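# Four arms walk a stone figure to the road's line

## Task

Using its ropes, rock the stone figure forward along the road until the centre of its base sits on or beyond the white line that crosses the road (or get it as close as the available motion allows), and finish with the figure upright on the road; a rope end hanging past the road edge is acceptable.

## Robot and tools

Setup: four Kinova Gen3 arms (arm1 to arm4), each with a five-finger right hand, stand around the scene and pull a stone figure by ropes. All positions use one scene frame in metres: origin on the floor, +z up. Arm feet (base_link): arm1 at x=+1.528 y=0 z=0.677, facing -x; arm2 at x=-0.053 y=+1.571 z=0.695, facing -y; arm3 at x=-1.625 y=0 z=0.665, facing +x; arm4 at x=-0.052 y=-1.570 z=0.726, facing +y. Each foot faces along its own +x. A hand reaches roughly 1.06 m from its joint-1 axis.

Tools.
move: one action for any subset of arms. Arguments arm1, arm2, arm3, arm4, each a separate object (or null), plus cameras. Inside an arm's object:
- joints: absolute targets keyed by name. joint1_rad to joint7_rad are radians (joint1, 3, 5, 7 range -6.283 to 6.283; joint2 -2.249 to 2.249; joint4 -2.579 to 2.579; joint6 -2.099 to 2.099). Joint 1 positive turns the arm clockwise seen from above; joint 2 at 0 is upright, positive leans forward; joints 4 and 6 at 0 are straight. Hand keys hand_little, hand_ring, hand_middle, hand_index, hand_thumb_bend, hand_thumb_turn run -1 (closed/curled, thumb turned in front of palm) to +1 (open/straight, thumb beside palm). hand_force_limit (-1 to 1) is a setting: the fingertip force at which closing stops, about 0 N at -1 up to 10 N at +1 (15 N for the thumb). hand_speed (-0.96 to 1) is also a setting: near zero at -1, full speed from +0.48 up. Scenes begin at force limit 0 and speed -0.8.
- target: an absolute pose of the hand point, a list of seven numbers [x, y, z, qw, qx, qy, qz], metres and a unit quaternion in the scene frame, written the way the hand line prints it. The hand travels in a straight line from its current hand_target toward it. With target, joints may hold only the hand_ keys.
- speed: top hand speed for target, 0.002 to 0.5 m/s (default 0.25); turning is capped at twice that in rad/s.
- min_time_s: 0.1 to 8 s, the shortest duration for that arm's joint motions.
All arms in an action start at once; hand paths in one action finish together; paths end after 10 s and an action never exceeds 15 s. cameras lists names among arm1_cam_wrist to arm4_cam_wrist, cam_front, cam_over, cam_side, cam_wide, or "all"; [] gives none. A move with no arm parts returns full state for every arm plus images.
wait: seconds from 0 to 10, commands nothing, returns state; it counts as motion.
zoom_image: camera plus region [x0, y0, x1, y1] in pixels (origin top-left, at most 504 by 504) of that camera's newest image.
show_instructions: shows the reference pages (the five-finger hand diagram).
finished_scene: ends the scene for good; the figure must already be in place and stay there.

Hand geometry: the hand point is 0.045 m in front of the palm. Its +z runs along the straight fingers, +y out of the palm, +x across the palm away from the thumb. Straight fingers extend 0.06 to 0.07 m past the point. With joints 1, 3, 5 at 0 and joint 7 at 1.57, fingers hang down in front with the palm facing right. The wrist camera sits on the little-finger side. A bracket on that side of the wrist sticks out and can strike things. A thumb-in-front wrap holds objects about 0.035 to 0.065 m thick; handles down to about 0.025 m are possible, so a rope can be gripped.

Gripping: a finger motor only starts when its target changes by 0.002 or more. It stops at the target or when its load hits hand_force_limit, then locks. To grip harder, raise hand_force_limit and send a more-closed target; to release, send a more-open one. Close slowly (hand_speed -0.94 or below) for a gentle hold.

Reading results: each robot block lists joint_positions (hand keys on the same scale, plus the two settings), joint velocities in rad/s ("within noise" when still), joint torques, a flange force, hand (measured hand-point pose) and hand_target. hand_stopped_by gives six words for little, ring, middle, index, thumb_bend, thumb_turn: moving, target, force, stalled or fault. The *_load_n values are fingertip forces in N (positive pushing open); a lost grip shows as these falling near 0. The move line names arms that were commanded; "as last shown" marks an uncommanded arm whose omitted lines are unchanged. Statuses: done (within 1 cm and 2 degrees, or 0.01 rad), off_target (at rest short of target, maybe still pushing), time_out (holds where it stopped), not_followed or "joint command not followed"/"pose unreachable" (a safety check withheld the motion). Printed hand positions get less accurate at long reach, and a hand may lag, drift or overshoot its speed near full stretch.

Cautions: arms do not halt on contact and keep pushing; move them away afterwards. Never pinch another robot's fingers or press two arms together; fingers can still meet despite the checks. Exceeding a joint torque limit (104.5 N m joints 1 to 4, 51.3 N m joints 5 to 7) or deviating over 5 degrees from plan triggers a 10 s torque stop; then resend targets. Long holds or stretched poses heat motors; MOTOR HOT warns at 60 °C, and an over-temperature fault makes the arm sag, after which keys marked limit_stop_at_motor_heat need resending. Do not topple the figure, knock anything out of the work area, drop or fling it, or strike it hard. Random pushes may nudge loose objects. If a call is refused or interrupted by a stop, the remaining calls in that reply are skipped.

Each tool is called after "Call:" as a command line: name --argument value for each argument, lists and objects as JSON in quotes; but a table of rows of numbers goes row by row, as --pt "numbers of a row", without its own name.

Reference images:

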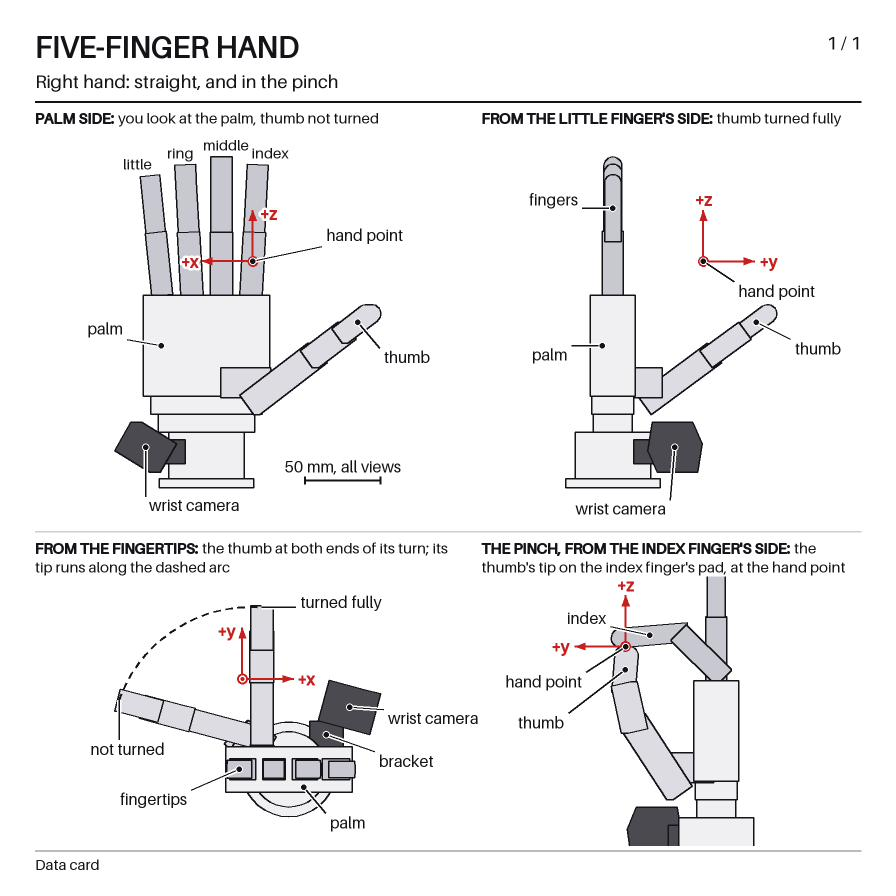

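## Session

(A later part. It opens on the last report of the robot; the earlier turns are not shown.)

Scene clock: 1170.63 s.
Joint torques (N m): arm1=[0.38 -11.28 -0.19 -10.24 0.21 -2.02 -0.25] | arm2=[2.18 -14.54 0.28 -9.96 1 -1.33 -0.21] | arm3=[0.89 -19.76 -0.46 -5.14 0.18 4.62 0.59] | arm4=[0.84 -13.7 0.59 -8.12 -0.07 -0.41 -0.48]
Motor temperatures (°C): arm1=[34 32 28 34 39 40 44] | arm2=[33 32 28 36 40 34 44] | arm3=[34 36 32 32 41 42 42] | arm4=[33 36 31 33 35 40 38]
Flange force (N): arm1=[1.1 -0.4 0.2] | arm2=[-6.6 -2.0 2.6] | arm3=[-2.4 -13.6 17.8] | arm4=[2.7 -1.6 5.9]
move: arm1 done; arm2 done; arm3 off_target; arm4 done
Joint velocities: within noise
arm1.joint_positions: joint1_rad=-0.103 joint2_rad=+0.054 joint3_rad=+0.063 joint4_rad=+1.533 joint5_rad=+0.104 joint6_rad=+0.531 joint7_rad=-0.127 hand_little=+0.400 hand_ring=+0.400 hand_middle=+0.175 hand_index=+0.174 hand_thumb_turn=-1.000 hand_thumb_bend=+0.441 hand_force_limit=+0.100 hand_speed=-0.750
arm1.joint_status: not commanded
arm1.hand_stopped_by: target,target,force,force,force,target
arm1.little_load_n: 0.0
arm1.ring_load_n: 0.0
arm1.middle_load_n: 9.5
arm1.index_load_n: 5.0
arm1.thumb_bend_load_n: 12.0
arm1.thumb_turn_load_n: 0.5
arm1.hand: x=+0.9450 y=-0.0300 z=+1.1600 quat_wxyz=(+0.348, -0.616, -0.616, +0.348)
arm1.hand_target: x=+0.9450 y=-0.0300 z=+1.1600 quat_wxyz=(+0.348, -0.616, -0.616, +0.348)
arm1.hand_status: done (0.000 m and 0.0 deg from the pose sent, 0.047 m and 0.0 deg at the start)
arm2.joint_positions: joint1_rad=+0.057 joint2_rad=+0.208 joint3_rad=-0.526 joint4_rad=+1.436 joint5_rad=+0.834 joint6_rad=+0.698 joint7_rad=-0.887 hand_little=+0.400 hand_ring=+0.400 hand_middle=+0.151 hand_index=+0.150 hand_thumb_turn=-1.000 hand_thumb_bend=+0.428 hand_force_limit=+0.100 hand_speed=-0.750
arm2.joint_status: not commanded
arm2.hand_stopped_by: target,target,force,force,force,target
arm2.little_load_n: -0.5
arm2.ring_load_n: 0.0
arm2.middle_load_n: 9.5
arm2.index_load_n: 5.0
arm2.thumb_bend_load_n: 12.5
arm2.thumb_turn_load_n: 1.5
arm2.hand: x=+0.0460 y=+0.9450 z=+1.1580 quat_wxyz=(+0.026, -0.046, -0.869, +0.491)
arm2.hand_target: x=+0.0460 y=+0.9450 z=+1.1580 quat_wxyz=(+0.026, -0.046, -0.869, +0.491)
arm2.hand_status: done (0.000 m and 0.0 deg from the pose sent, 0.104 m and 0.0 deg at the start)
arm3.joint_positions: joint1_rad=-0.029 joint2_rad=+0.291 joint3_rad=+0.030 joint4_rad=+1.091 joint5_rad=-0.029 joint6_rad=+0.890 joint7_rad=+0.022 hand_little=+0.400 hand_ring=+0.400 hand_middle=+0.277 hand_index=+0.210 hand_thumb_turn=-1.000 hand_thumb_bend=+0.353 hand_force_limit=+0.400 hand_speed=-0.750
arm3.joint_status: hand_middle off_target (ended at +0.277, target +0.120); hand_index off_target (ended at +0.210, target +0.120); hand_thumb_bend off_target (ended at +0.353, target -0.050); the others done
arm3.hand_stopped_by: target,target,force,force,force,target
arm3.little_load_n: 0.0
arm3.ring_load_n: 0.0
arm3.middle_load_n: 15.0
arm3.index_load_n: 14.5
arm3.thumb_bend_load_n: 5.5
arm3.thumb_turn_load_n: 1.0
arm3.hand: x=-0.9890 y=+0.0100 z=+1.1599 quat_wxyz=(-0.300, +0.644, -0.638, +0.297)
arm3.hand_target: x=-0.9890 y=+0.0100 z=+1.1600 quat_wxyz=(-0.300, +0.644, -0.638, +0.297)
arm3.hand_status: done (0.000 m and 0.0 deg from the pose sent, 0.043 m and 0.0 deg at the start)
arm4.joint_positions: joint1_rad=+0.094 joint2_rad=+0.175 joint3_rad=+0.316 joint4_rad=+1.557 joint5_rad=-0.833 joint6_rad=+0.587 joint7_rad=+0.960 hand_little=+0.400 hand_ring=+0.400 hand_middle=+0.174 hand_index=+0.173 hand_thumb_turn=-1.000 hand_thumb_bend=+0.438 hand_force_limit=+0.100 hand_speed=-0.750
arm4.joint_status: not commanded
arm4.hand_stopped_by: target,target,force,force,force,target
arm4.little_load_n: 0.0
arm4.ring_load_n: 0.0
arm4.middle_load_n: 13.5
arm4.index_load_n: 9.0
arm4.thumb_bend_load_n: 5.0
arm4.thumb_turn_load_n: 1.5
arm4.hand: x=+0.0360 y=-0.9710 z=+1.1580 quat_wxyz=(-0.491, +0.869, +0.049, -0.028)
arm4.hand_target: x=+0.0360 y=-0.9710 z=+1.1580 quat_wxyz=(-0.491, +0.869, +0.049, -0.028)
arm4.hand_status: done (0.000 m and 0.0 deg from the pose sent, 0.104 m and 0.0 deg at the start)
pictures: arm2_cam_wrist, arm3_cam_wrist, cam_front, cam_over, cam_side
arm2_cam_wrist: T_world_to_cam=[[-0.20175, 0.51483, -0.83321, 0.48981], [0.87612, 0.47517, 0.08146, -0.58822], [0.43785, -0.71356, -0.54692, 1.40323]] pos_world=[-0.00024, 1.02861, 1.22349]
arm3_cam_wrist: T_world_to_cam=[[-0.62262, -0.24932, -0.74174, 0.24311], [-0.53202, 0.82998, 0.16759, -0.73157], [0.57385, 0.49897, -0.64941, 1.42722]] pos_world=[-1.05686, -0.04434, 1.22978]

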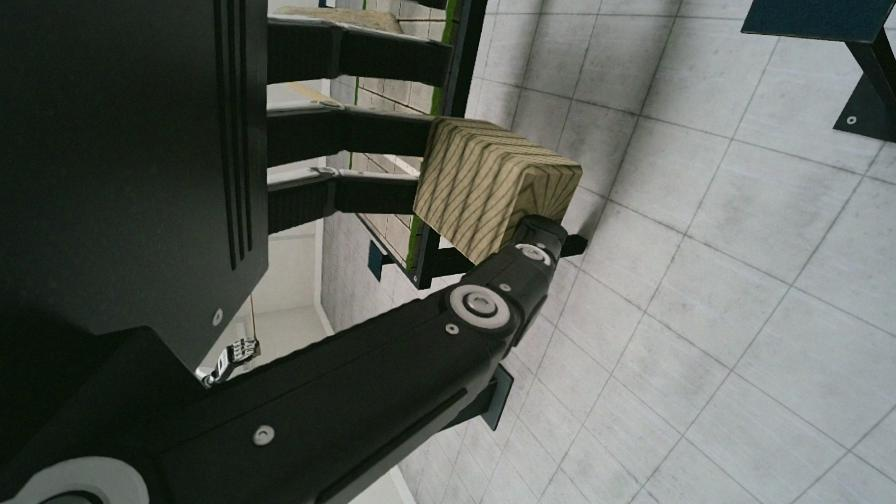

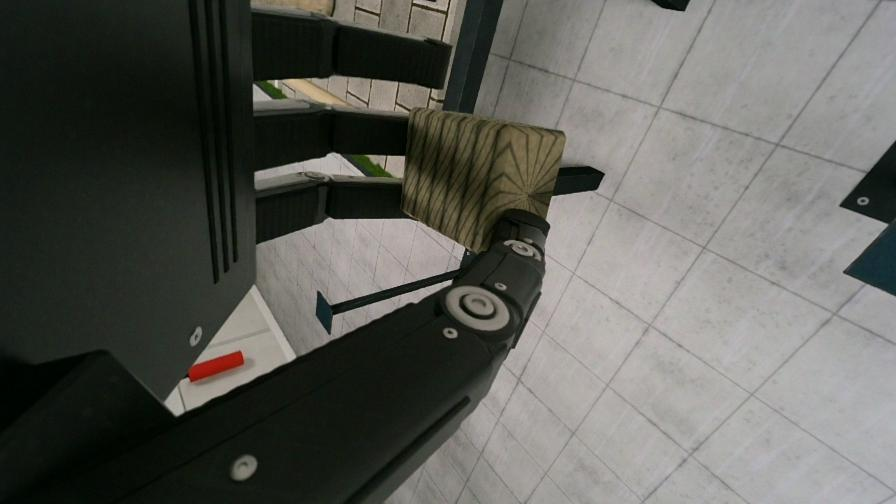

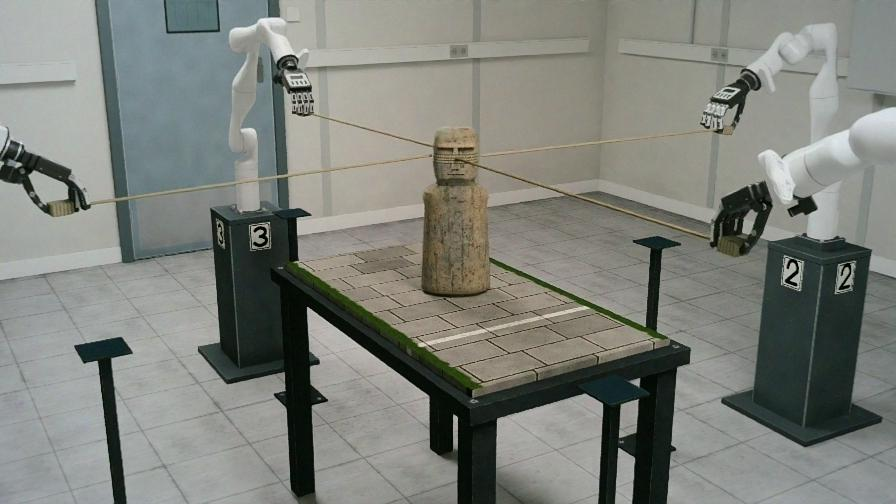

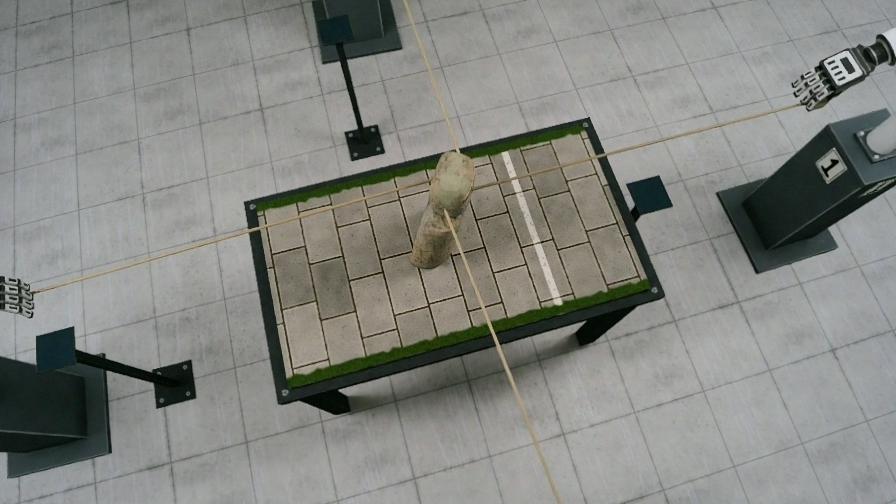

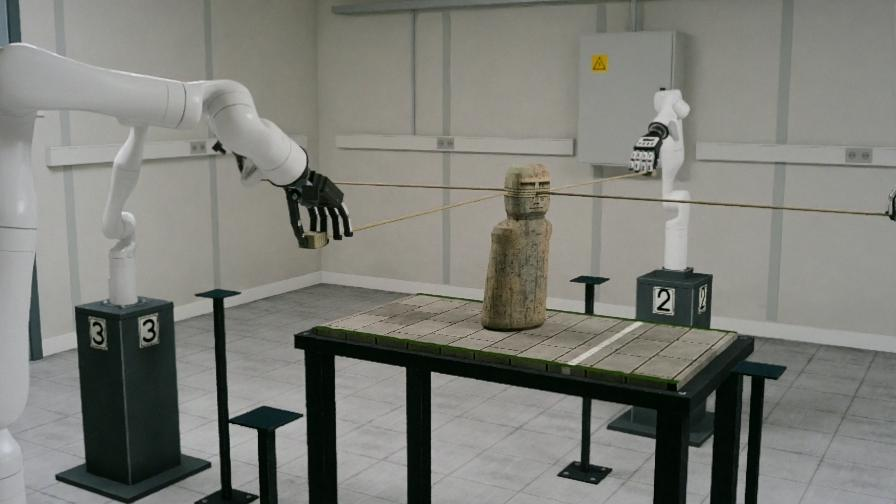

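Call:
move --arm1 '{"target": [1.020, -0.015, 1.160, 0.348, -0.6157, -0.6157, 0.348], "speed": 0.12}' --arm2 '{"target": [0.046, 1.032, 1.158, 0.02575, -0.0456, -0.8695, 0.4915], "speed": 0.12}' --arm3 '{"target": [-0.934, 0.012, 1.150, 0.3001, -0.6437, 0.6381, -0.2975], "speed": 0.12}' --arm4 '{"target": [0.052, -0.898, 1.158, 0.4914, -0.8694, -0.0494, 0.0279], "speed": 0.12}' --cameras '["arm3_cam_wrist", "cam_front", "cam_over", "cam_side"]'

Call:
zoom_image --camera "cam_over" --region '[320, 100, 540, 320]'

Call:
zoom_image --camera "cam_front" --region '[380, 110, 580, 310]'

Call:
zoom_image --camera "cam_side" --region '[430, 140, 630, 340]'

Scene clock: 1207.50 s.
Joint torques (N m): arm1=[0.41 -7.78 -0.34 -10.19 0.22 -2 -0.3] | arm2=[1.76 -11.1 0.61 -8.78 0.49 -0.48 -0.13] | arm3=[1.14 -21.79 -0.16 -5.47 0.41 4.46 0.58] | arm4=[-0.8 -16.31 0.1 -10.26 -0.82 -1.81 -0.56]
Motor temperatures (°C): arm1=[34 32 28 34 39 40 44] | arm2=[33 32 28 36 40 34 44] | arm3=[34 37 32 32 41 42 42] | arm4=[33 36 31 33 35 40 38]
Flange force (N): arm1=[3.4 -0.7 0.3] | arm2=[-6.8 -4.2 6.5] | arm3=[-2.6 -12.4 16.8] | arm4=[2.9 2.5 -0.8]
move: arm1 done; arm2 done; arm3 done; arm4 done
Joint velocities: within noise
arm1.joint_positions: joint1_rad=-0.091 joint2_rad=-0.126 joint3_rad=+0.070 joint4_rad=+1.703 joint5_rad=+0.082 joint6_rad=+0.538 joint7_rad=-0.087 hand_little=+0.400 hand_ring=+0.400 hand_middle=+0.175 hand_index=+0.174 hand_thumb_turn=-1.000 hand_thumb_bend=+0.441 hand_force_limit=+0.100 hand_speed=-0.750
arm1.joint_status: not commanded
arm1.hand_stopped_by: target,target,force,force,force,target
arm1.little_load_n: 0.0
arm1.ring_load_n: 0.0
arm1.middle_load_n: 9.0
arm1.index_load_n: 5.0
arm1.thumb_bend_load_n: 12.0
arm1.thumb_turn_load_n: 0.5
arm1.hand: x=+1.0200 y=-0.0150 z=+1.1600 quat_wxyz=(+0.348, -0.616, -0.616, +0.348)
arm1.hand_target: x=+1.0200 y=-0.0150 z=+1.1600 quat_wxyz=(+0.348, -0.616, -0.616, +0.348)
arm1.hand_status: done (0.000 m and 0.0 deg from the pose sent, 0.076 m and 0.0 deg at the start)
arm2.joint_positions: joint1_rad=+0.100 joint2_rad=-0.008 joint3_rad=-0.533 joint4_rad=+1.656 joint5_rad=+0.727 joint6_rad=+0.652 joint7_rad=-0.886 hand_little=+0.400 hand_ring=+0.400 hand_middle=+0.151 hand_index=+0.150 hand_thumb_turn=-1.000 hand_thumb_bend=+0.428 hand_force_limit=+0.100 hand_speed=-0.750
arm2.joint_status: not commanded
arm2.hand_stopped_by: target,target,force,force,force,target
arm2.little_load_n: 0.0
arm2.ring_load_n: 0.0
arm2.middle_load_n: 11.0
arm2.index_load_n: 6.5
arm2.thumb_bend_load_n: 10.5
arm2.thumb_turn_load_n: 1.5
arm2.hand: x=+0.0460 y=+1.0320 z=+1.1580 quat_wxyz=(+0.026, -0.046, -0.869, +0.491)
arm2.hand_target: x=+0.0460 y=+1.0320 z=+1.1580 quat_wxyz=(+0.026, -0.046, -0.869, +0.491)
arm2.hand_status: done (0.000 m and 0.0 deg from the pose sent, 0.087 m and 0.0 deg at the start)
arm3.joint_positions: joint1_rad=-0.031 joint2_rad=+0.437 joint3_rad=+0.033 joint4_rad=+0.906 joint5_rad=-0.032 joint6_rad=+0.928 joint7_rad=+0.019 hand_little=+0.400 hand_ring=+0.400 hand_middle=+0.276 hand_index=+0.210 hand_thumb_turn=-1.000 hand_thumb_bend=+0.354 hand_force_limit=+0.400 hand_speed=-0.750
arm3.joint_status: not commanded
arm3.hand_stopped_by: target,target,force,force,force,target
arm3.little_load_n: 0.0
arm3.ring_load_n: 0.0
arm3.middle_load_n: 13.5
arm3.index_load_n: 13.5
arm3.thumb_bend_load_n: 5.5
arm3.thumb_turn_load_n: 1.0
arm3.hand: x=-0.9340 y=+0.0120 z=+1.1500 quat_wxyz=(-0.300, +0.644, -0.638, +0.297)
arm3.hand_target: x=-0.9340 y=+0.0120 z=+1.1500 quat_wxyz=(-0.300, +0.644, -0.638, +0.297)
arm3.hand_status: done (0.000 m and 0.0 deg from the pose sent, 0.056 m and 0.0 deg at the start)
arm4.joint_positions: joint1_rad=+0.122 joint2_rad=+0.359 joint3_rad=+0.327 joint4_rad=+1.318 joint5_rad=-0.854 joint6_rad=+0.651 joint7_rad=+0.917 hand_little=+0.400 hand_ring=+0.400 hand_middle=+0.174 hand_index=+0.173 hand_thumb_turn=-1.000 hand_thumb_bend=+0.438 hand_force_limit=+0.100 hand_speed=-0.750
arm4.joint_status: not commanded
arm4.hand_stopped_by: target,target,force,force,force,target
arm4.little_load_n: 0.0
arm4.ring_load_n: 0.0
arm4.middle_load_n: 8.5
arm4.index_load_n: 3.5
arm4.thumb_bend_load_n: 9.5
arm4.thumb_turn_load_n: 2.0
arm4.hand: x=+0.0520 y=-0.8980 z=+1.1580 quat_wxyz=(-0.491, +0.869, +0.049, -0.028)
arm4.hand_target: x=+0.0520 y=-0.8980 z=+1.1580 quat_wxyz=(-0.491, +0.869, +0.049, -0.028)
arm4.hand_status: done (0.000 m and 0.0 deg from the pose sent, 0.075 m and 0.0 deg at the start)
arm3_cam_wrist: T_world_to_cam=[[-0.62253, -0.24927, -0.74184, 0.27074], [-0.53201, 0.83, 0.16755, -0.70233], [0.57396, 0.49897, -0.64931, 1.38817]] pos_world=[-1.00185, -0.04224, 1.21987]

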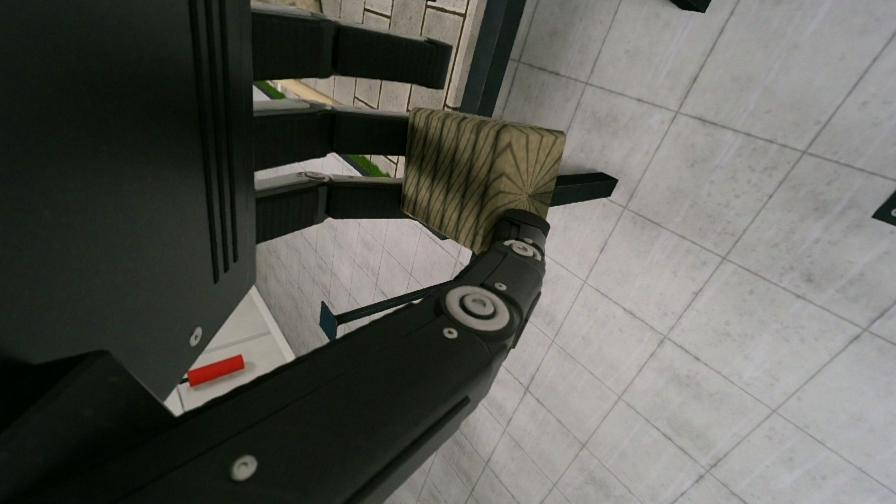

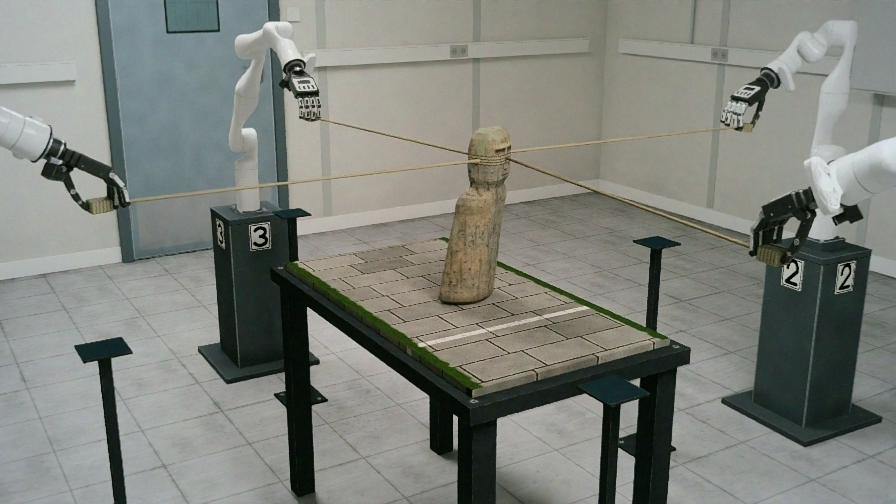

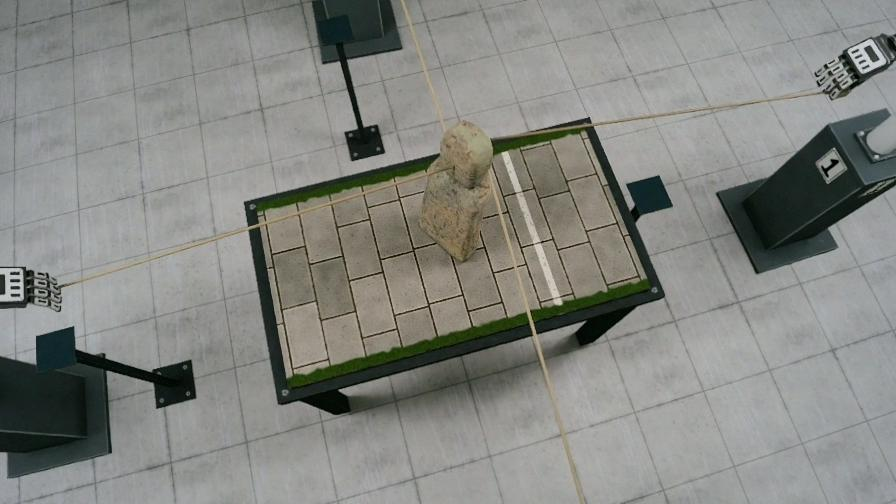

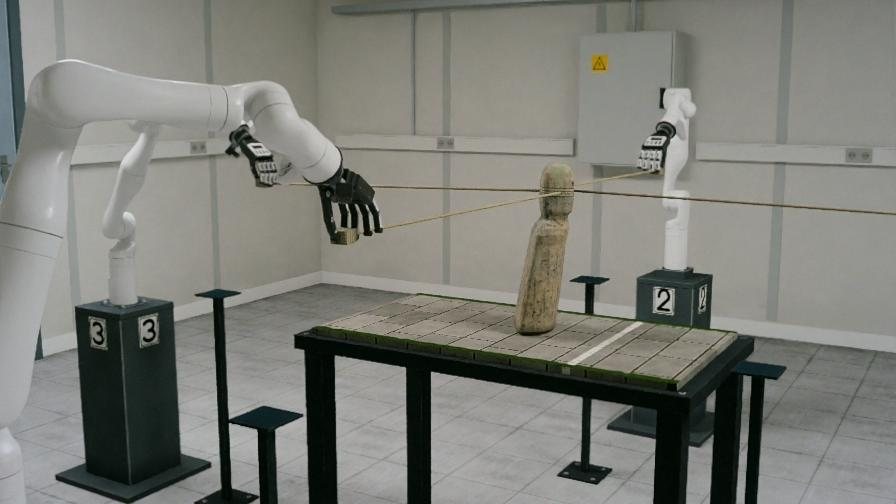

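Scaled by 2.291 from the camera's image (finer frame: 1280x720).

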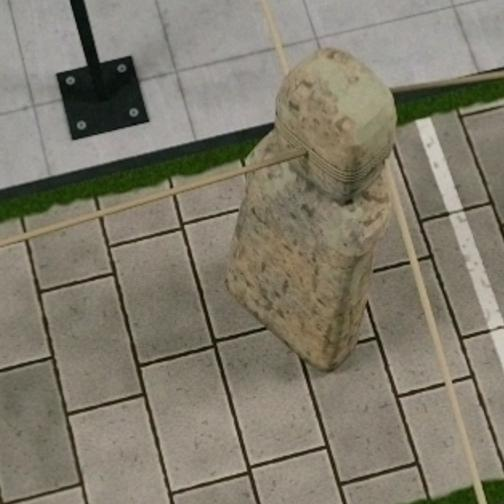

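Scaled by 2.520 from the camera's image (finer frame: 1280x720).

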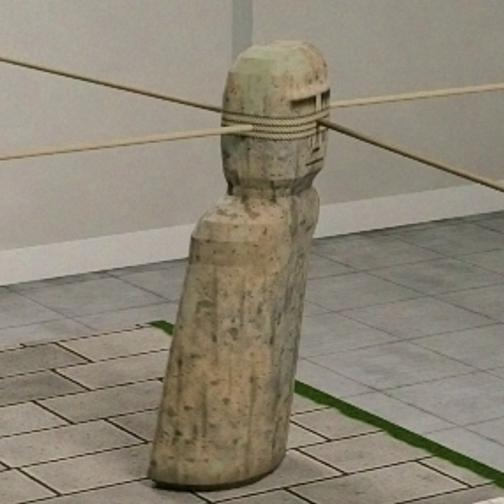

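Scaled by 2.520 from the camera's image (finer frame: 1280x720).

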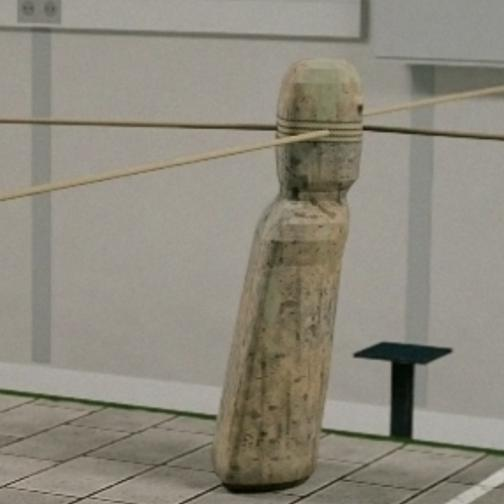

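Call:
move --arm1 '{"target": [1.078, -0.025, 1.160, 0.348, -0.6157, -0.6157, 0.348], "speed": 0.12}' --arm2 '{"target": [0.100, 0.945, 1.158, 0.02575, -0.0456, -0.8695, 0.4915], "speed": 0.12}' --arm3 '{"target": [-0.875, 0.010, 1.100, 0.3001, -0.6437, 0.6381, -0.2975], "speed": 0.12}' --arm4 '{"target": [0.080, -0.970, 1.158, 0.4914, -0.8694, -0.0494, 0.0279], "speed": 0.12}' --cameras '["arm3_cam_wrist", "cam_front", "cam_over", "cam_side"]'

Call:
zoom_image --camera "cam_over" --region '[340, 80, 560, 300]'

Call:
zoom_image --camera "cam_front" --region '[390, 120, 590, 320]'

Call:
zoom_image --camera "cam_side" --region '[450, 140, 650, 340]'

Scene clock: 1250.33 s.
Joint torques (N m): arm1=[0.4 -5.03 -0.47 -10.2 0.32 -1.99 -0.28] | arm2=[2.14 -15.28 0.06 -9.75 1.28 -1.08 -0.22] | arm3=[1.02 -22.4 -0.32 -4.5 0.25 4.49 0.59] | arm4=[1.09 -15.67 1.25 -6.28 0.5 0.8 -0.56]
Motor temperatures (°C): arm1=[34 32 28 34 39 40 44] | arm2=[33 31 28 36 40 34 44] | arm3=[34 38 32 32 41 42 42] | arm4=[33 36 31 33 35 40 38]
Flange force (N): arm1=[3.8 -0.5 -0.3] | arm2=[-6.9 -2.0 1.9] | arm3=[-2.6 -14.3 15.7] | arm4=[5.6 -5.0 11.6]
move: arm1 done; arm2 done; arm3 done; arm4 done
Joint velocities: within noise
arm1.joint_positions: joint1_rad=-0.069 joint2_rad=-0.265 joint3_rad=+0.003 joint4_rad=+1.806 joint5_rad=+0.141 joint6_rad=+0.579 joint7_rad=-0.165 hand_little=+0.400 hand_ring=+0.400 hand_middle=+0.175 hand_index=+0.174 hand_thumb_turn=-1.000 hand_thumb_bend=+0.441 hand_force_limit=+0.100 hand_speed=-0.750
arm1.joint_status: not commanded
arm1.hand_stopped_by: target,target,force,force,force,target
arm1.little_load_n: 0.0
arm1.ring_load_n: 0.0
arm1.middle_load_n: 9.0
arm1.index_load_n: 5.0
arm1.thumb_bend_load_n: 12.0
arm1.thumb_turn_load_n: 0.5
arm1.hand: x=+1.0780 y=-0.0250 z=+1.1600 quat_wxyz=(+0.348, -0.616, -0.616, +0.348)
arm1.hand_target: x=+1.0780 y=-0.0250 z=+1.1600 quat_wxyz=(+0.348, -0.616, -0.616, +0.348)
arm1.hand_status: done (0.000 m and 0.0 deg from the pose sent, 0.059 m and 0.0 deg at the start)
arm2.joint_positions: joint1_rad=-0.058 joint2_rad=+0.255 joint3_rad=-0.572 joint4_rad=+1.385 joint5_rad=+0.966 joint6_rad=+0.818 joint7_rad=-1.031 hand_little=+0.400 hand_ring=+0.400 hand_middle=+0.151 hand_index=+0.150 hand_thumb_turn=-1.000 hand_thumb_bend=+0.428 hand_force_limit=+0.100 hand_speed=-0.750
arm2.joint_status: not commanded
arm2.hand_stopped_by: target,target,force,force,force,target
arm2.little_load_n: 0.0
arm2.ring_load_n: -0.5
arm2.middle_load_n: 9.0
arm2.index_load_n: 4.5
arm2.thumb_bend_load_n: 12.5
arm2.thumb_turn_load_n: 1.5
arm2.hand: x=+0.1000 y=+0.9450 z=+1.1580 quat_wxyz=(+0.026, -0.046, -0.869, +0.491)
arm2.hand_target: x=+0.1000 y=+0.9450 z=+1.1580 quat_wxyz=(+0.026, -0.046, -0.869, +0.491)
arm2.hand_status: done (0.000 m and 0.0 deg from the pose sent, 0.102 m and 0.0 deg at the start)
arm3.joint_positions: joint1_rad=-0.024 joint2_rad=+0.588 joint3_rad=+0.031 joint4_rad=+0.818 joint5_rad=-0.040 joint6_rad=+0.866 joint7_rad=+0.025 hand_little=+0.400 hand_ring=+0.400 hand_middle=+0.276 hand_index=+0.210 hand_thumb_turn=-1.000 hand_thumb_bend=+0.354 hand_force_limit=+0.400 hand_speed=-0.750
arm3.joint_status: not commanded
arm3.hand_stopped_by: target,target,force,force,force,target
arm3.little_load_n: 0.0
arm3.ring_load_n: 0.0
arm3.middle_load_n: 14.0
arm3.index_load_n: 13.5
arm3.thumb_bend_load_n: 5.5
arm3.thumb_turn_load_n: 1.0
arm3.hand: x=-0.8750 y=+0.0100 z=+1.1001 quat_wxyz=(-0.300, +0.644, -0.638, +0.298)
arm3.hand_target: x=-0.8750 y=+0.0100 z=+1.1000 quat_wxyz=(-0.300, +0.644, -0.638, +0.298)
arm3.hand_status: done (0.000 m and 0.0 deg from the pose sent, 0.077 m and 0.0 deg at the start)
arm4.joint_positions: joint1_rad=+0.215 joint2_rad=+0.221 joint3_rad=+0.311 joint4_rad=+1.499 joint5_rad=-0.922 joint6_rad=+0.679 joint7_rad=+1.074 hand_little=+0.400 hand_ring=+0.400 hand_middle=+0.174 hand_index=+0.173 hand_thumb_turn=-1.000 hand_thumb_bend=+0.437 hand_force_limit=+0.100 hand_speed=-0.750
arm4.joint_status: not commanded
arm4.hand_stopped_by: target,target,force,force,force,target
arm4.little_load_n: 0.0
arm4.ring_load_n: 0.0
arm4.middle_load_n: 16.5
arm4.index_load_n: 11.0
arm4.thumb_bend_load_n: 3.0
arm4.thumb_turn_load_n: 0.5
arm4.hand: x=+0.0800 y=-0.9700 z=+1.1580 quat_wxyz=(-0.491, +0.869, +0.049, -0.028)
arm4.hand_target: x=+0.0800 y=-0.9700 z=+1.1580 quat_wxyz=(-0.491, +0.869, +0.049, -0.028)
arm4.hand_status: done (0.000 m and 0.0 deg from the pose sent, 0.077 m and 0.0 deg at the start)
arm3_cam_wrist: T_world_to_cam=[[-0.62235, -0.24936, -0.74196, 0.27018], [-0.53211, 0.82997, 0.16739, -0.66081], [0.57406, 0.49897, -0.64921, 1.32283]] pos_world=[-0.94285, -0.04424, 1.16987]

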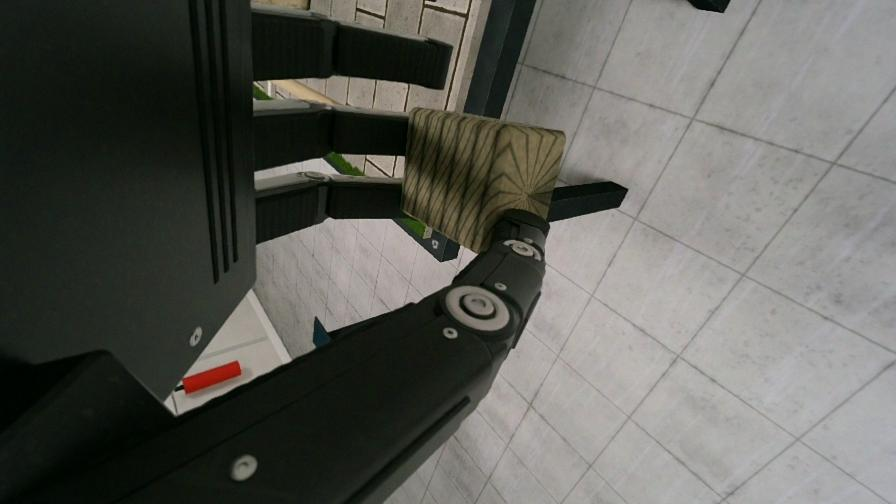

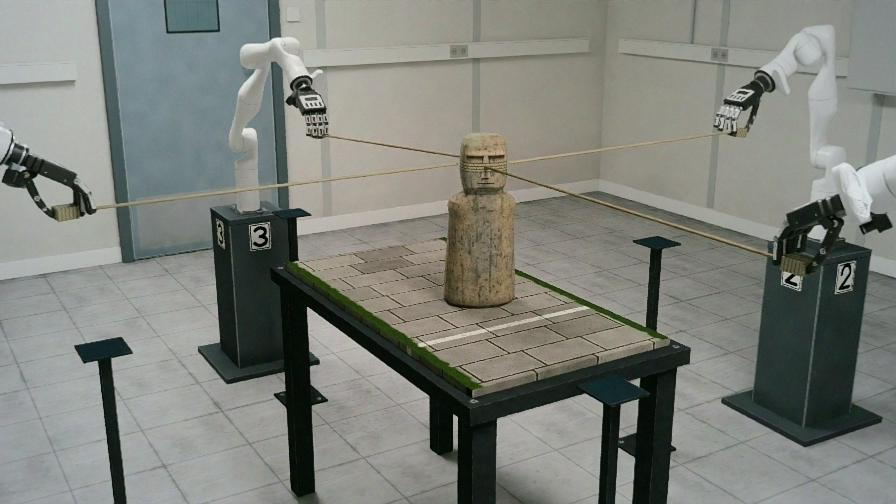

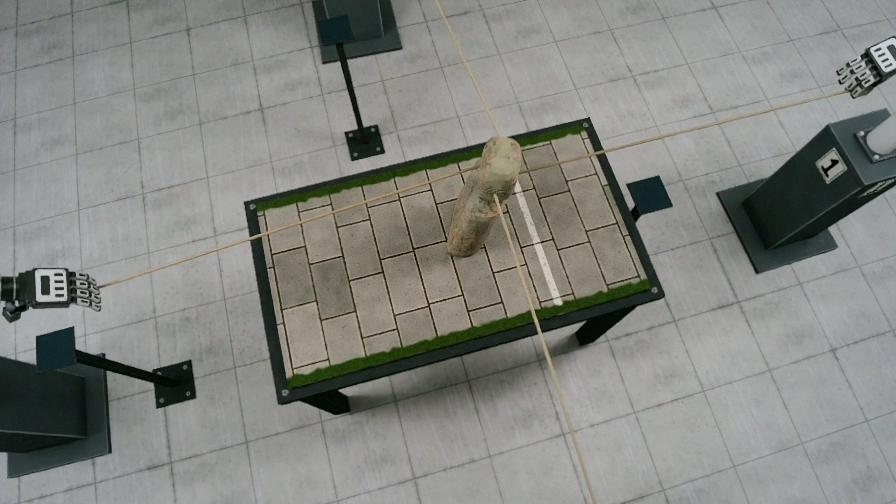

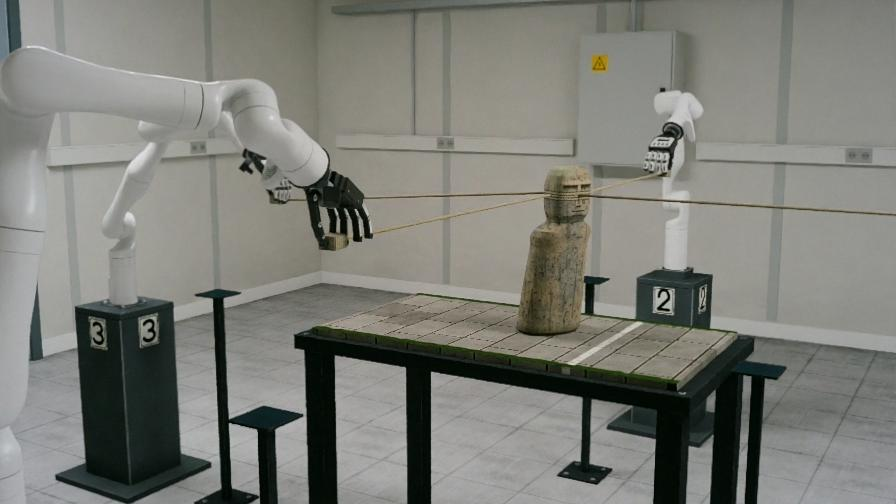

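Scaled by 2.291 from the camera's image (finer frame: 1280x720).

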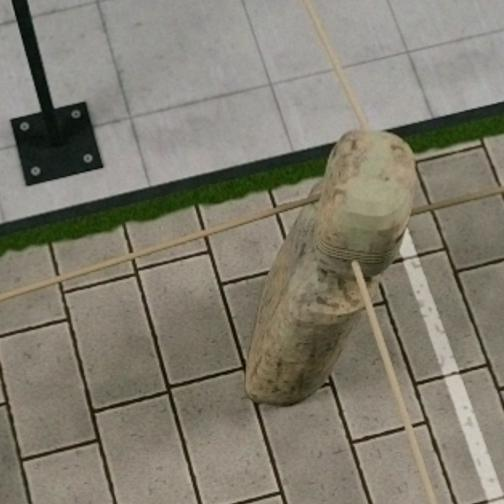

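Scaled by 2.520 from the camera's image (finer frame: 1280x720).

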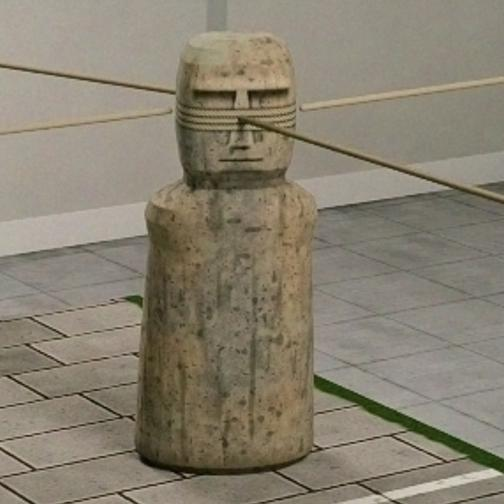

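Scaled by 2.520 from the camera's image (finer frame: 1280x720).

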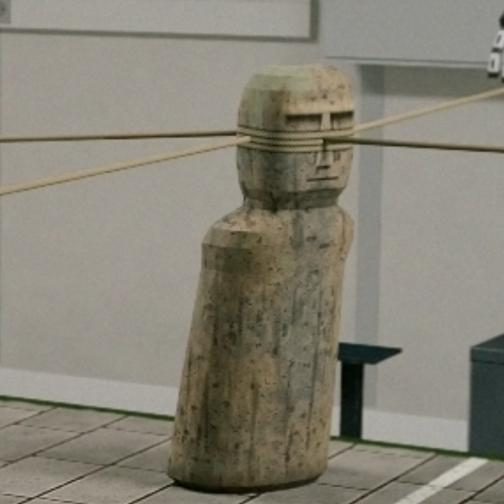

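Call:
move --arm1 '{"target": [1.125, -0.010, 1.160, 0.348, -0.6157, -0.6157, 0.348], "speed": 0.12}' --arm2 '{"target": [0.120, 1.038, 1.158, 0.02575, -0.0456, -0.8695, 0.4915], "speed": 0.12}' --arm3 '{"target": [-0.823, 0.012, 1.050, 0.3001, -0.6437, 0.6381, -0.2975], "speed": 0.12}' --arm4 '{"target": [0.135, -0.884, 1.158, 0.4914, -0.8694, -0.0494, 0.0279], "speed": 0.12}' --cameras '["arm3_cam_wrist", "cam_front", "cam_over", "cam_side"]'

Call:
zoom_image --camera "cam_over" --region '[360, 80, 580, 300]'

Call:
zoom_image --camera "cam_front" --region '[410, 120, 610, 320]'

Call:
zoom_image --camera "cam_side" --region '[470, 140, 670, 340]'

Scene clock: 1277.03 s.
Joint torques (N m): arm1=[0.38 -2.8 -0.66 -10.25 0.28 -2.02 -0.29] | arm2=[2.03 -11.56 0.66 -9.49 1.25 -0.68 -0.19] | arm3=[1.52 -22.56 0.03 -3.32 0.48 5.28 0.67] | arm4=[-0.79 -18.35 0.19 -9.96 -1.11 -1.62 -0.51]
Motor temperatures (°C): arm1=[34 31 28 34 39 40 44] | arm2=[33 31 28 36 40 34 44] | arm3=[34 38 32 32 40 42 42] | arm4=[33 36 31 33 35 40 38]
Flange force (N): arm1=[3.3 -0.1 -0.1] | arm2=[-7.7 -1.4 2.3] | arm3=[-3.2 -15.0 15.5] | arm4=[1.9 2.2 -1.2]
move: arm1 done; arm2 done; arm3 done; arm4 done
Joint velocities: within noise
arm1.joint_positions: joint1_rad=-0.089 joint2_rad=-0.383 joint3_rad=+0.048 joint4_rad=+1.873 joint5_rad=+0.113 joint6_rad=+0.627 joint7_rad=-0.112 hand_little=+0.400 hand_ring=+0.400 hand_middle=+0.175 hand_index=+0.174 hand_thumb_turn=-1.000 hand_thumb_bend=+0.441 hand_force_limit=+0.100 hand_speed=-0.750
arm1.joint_status: not commanded
arm1.hand_stopped_by: target,target,force,force,force,target
arm1.little_load_n: 0.0
arm1.ring_load_n: 0.0
arm1.middle_load_n: 9.5
arm1.index_load_n: 5.0
arm1.thumb_bend_load_n: 12.0
arm1.thumb_turn_load_n: 0.5
arm1.hand: x=+1.1250 y=-0.0100 z=+1.1600 quat_wxyz=(+0.348, -0.616, -0.616, +0.348)
arm1.hand_target: x=+1.1250 y=-0.0100 z=+1.1600 quat_wxyz=(+0.348, -0.616, -0.616, +0.348)
arm1.hand_status: done (0.000 m and 0.0 deg from the pose sent, 0.049 m and 0.0 deg at the start)
arm2.joint_positions: joint1_rad=-0.088 joint2_rad=+0.063 joint3_rad=-0.607 joint4_rad=+1.594 joint5_rad=+0.939 joint6_rad=+0.848 joint7_rad=-1.146 hand_little=+0.400 hand_ring=+0.400 hand_middle=+0.151 hand_index=+0.150 hand_thumb_turn=-1.000 hand_thumb_bend=+0.428 hand_force_limit=+0.100 hand_speed=-0.750
arm2.joint_status: not commanded
arm2.hand_stopped_by: target,target,force,force,force,target
arm2.little_load_n: 0.0
arm2.ring_load_n: -0.5
arm2.middle_load_n: 10.5
arm2.index_load_n: 6.0
arm2.thumb_bend_load_n: 11.0
arm2.thumb_turn_load_n: 1.5
arm2.hand: x=+0.1200 y=+1.0380 z=+1.1580 quat_wxyz=(+0.026, -0.046, -0.869, +0.491)
arm2.hand_target: x=+0.1200 y=+1.0380 z=+1.1580 quat_wxyz=(+0.026, -0.046, -0.869, +0.491)
arm2.hand_status: done (0.000 m and 0.0 deg from the pose sent, 0.095 m and 0.0 deg at the start)
arm3.joint_positions: joint1_rad=-0.025 joint2_rad=+0.740 joint3_rad=+0.032 joint4_rad=+0.701 joint5_rad=-0.041 joint6_rad=+0.831 joint7_rad=+0.021 hand_little=+0.400 hand_ring=+0.400 hand_middle=+0.276 hand_index=+0.210 hand_thumb_turn=-1.000 hand_thumb_bend=+0.354 hand_force_limit=+0.400 hand_speed=-0.750
arm3.joint_status: not commanded
arm3.hand_stopped_by: target,target,force,force,force,target
arm3.little_load_n: 0.0
arm3.ring_load_n: 0.0
arm3.middle_load_n: 15.0
arm3.index_load_n: 14.5
arm3.thumb_bend_load_n: 5.0
arm3.thumb_turn_load_n: 1.0
arm3.hand: x=-0.8230 y=+0.0120 z=+1.0500 quat_wxyz=(-0.300, +0.644, -0.638, +0.297)
arm3.hand_target: x=-0.8230 y=+0.0120 z=+1.0500 quat_wxyz=(-0.300, +0.644, -0.638, +0.297)
arm3.hand_status: done (0.000 m and 0.0 deg from the pose sent, 0.072 m and 0.0 deg at the start)
arm4.joint_positions: joint1_rad=+0.304 joint2_rad=+0.480 joint3_rad=+0.332 joint4_rad=+1.134 joint5_rad=-0.960 joint6_rad=+0.814 joint7_rad=+1.021 hand_little=+0.400 hand_ring=+0.400 hand_middle=+0.174 hand_index=+0.173 hand_thumb_turn=-1.000 hand_thumb_bend=+0.438 hand_force_limit=+0.100 hand_speed=-0.750
arm4.joint_status: not commanded
arm4.hand_stopped_by: target,target,force,force,force,target
arm4.little_load_n: 0.0
arm4.ring_load_n: 0.0
arm4.middle_load_n: 8.0
arm4.index_load_n: 3.5
arm4.thumb_bend_load_n: 9.5
arm4.thumb_turn_load_n: 2.0
arm4.hand: x=+0.1350 y=-0.8840 z=+1.1580 quat_wxyz=(-0.491, +0.869, +0.049, -0.028)
arm4.hand_target: x=+0.1350 y=-0.8840 z=+1.1580 quat_wxyz=(-0.491, +0.869, +0.049, -0.028)
arm4.hand_status: done (0.000 m and 0.0 deg from the pose sent, 0.102 m and 0.0 deg at the start)
arm3_cam_wrist: T_world_to_cam=[[-0.62247, -0.24928, -0.74189, 0.26576], [-0.53201, 0.83001, 0.16748, -0.62644], [0.57402, 0.49894, -0.64927, 1.25955]] pos_world=[-0.89085, -0.04224, 1.11987]

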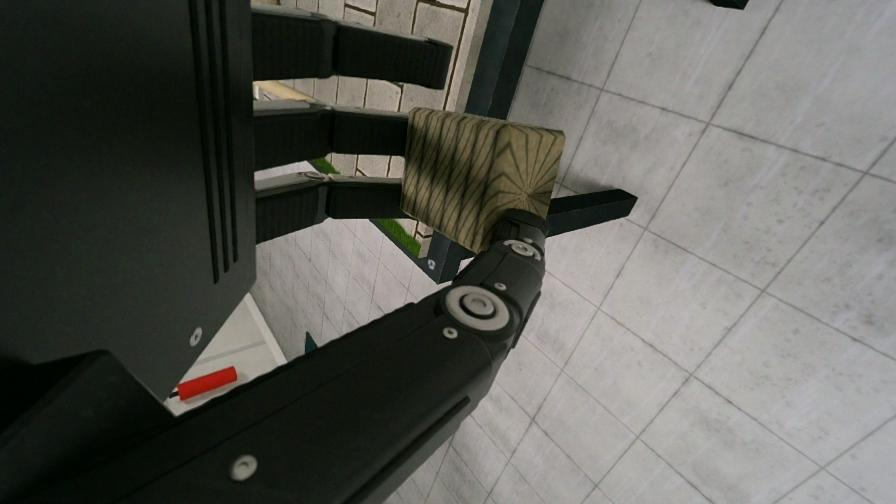

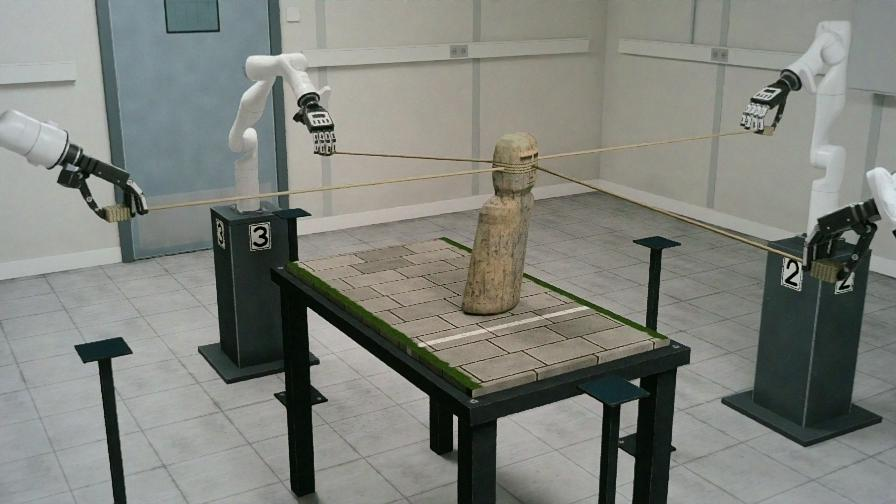

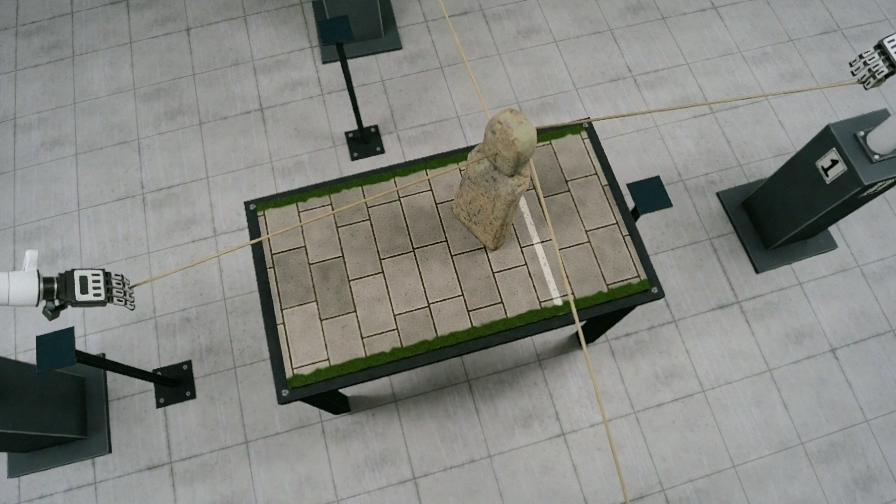

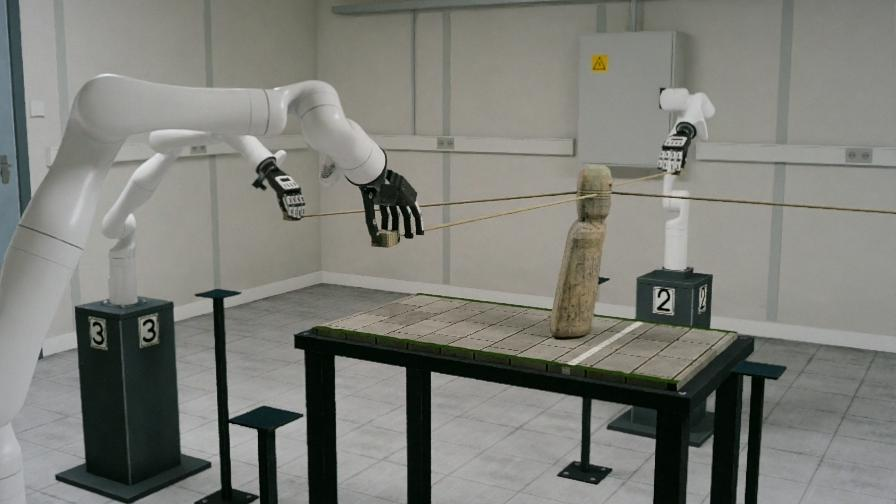

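Scaled by 2.291 from the camera's image (finer frame: 1280x720).

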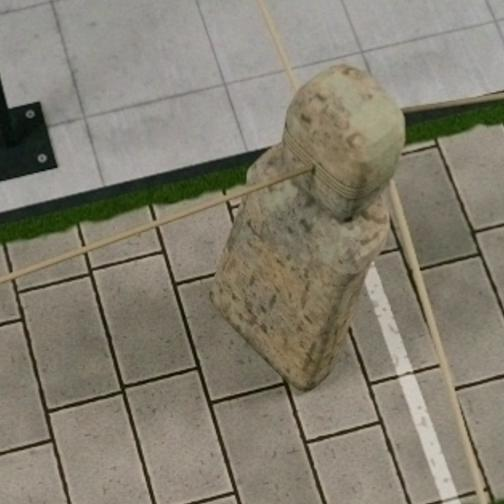

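Scaled by 2.520 from the camera's image (finer frame: 1280x720).

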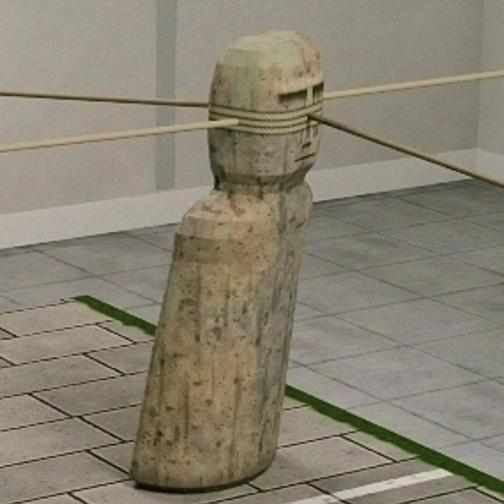

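Scaled by 2.520 from the camera's image (finer frame: 1280x720).

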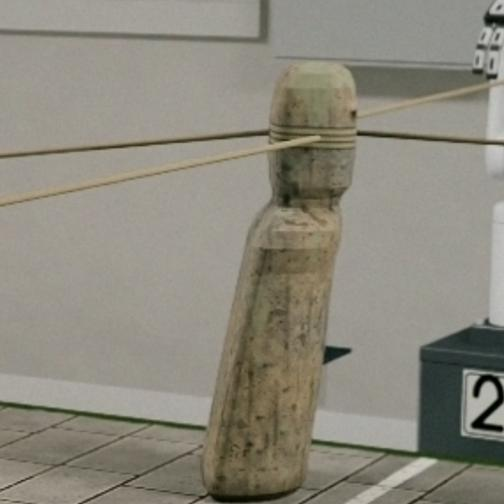

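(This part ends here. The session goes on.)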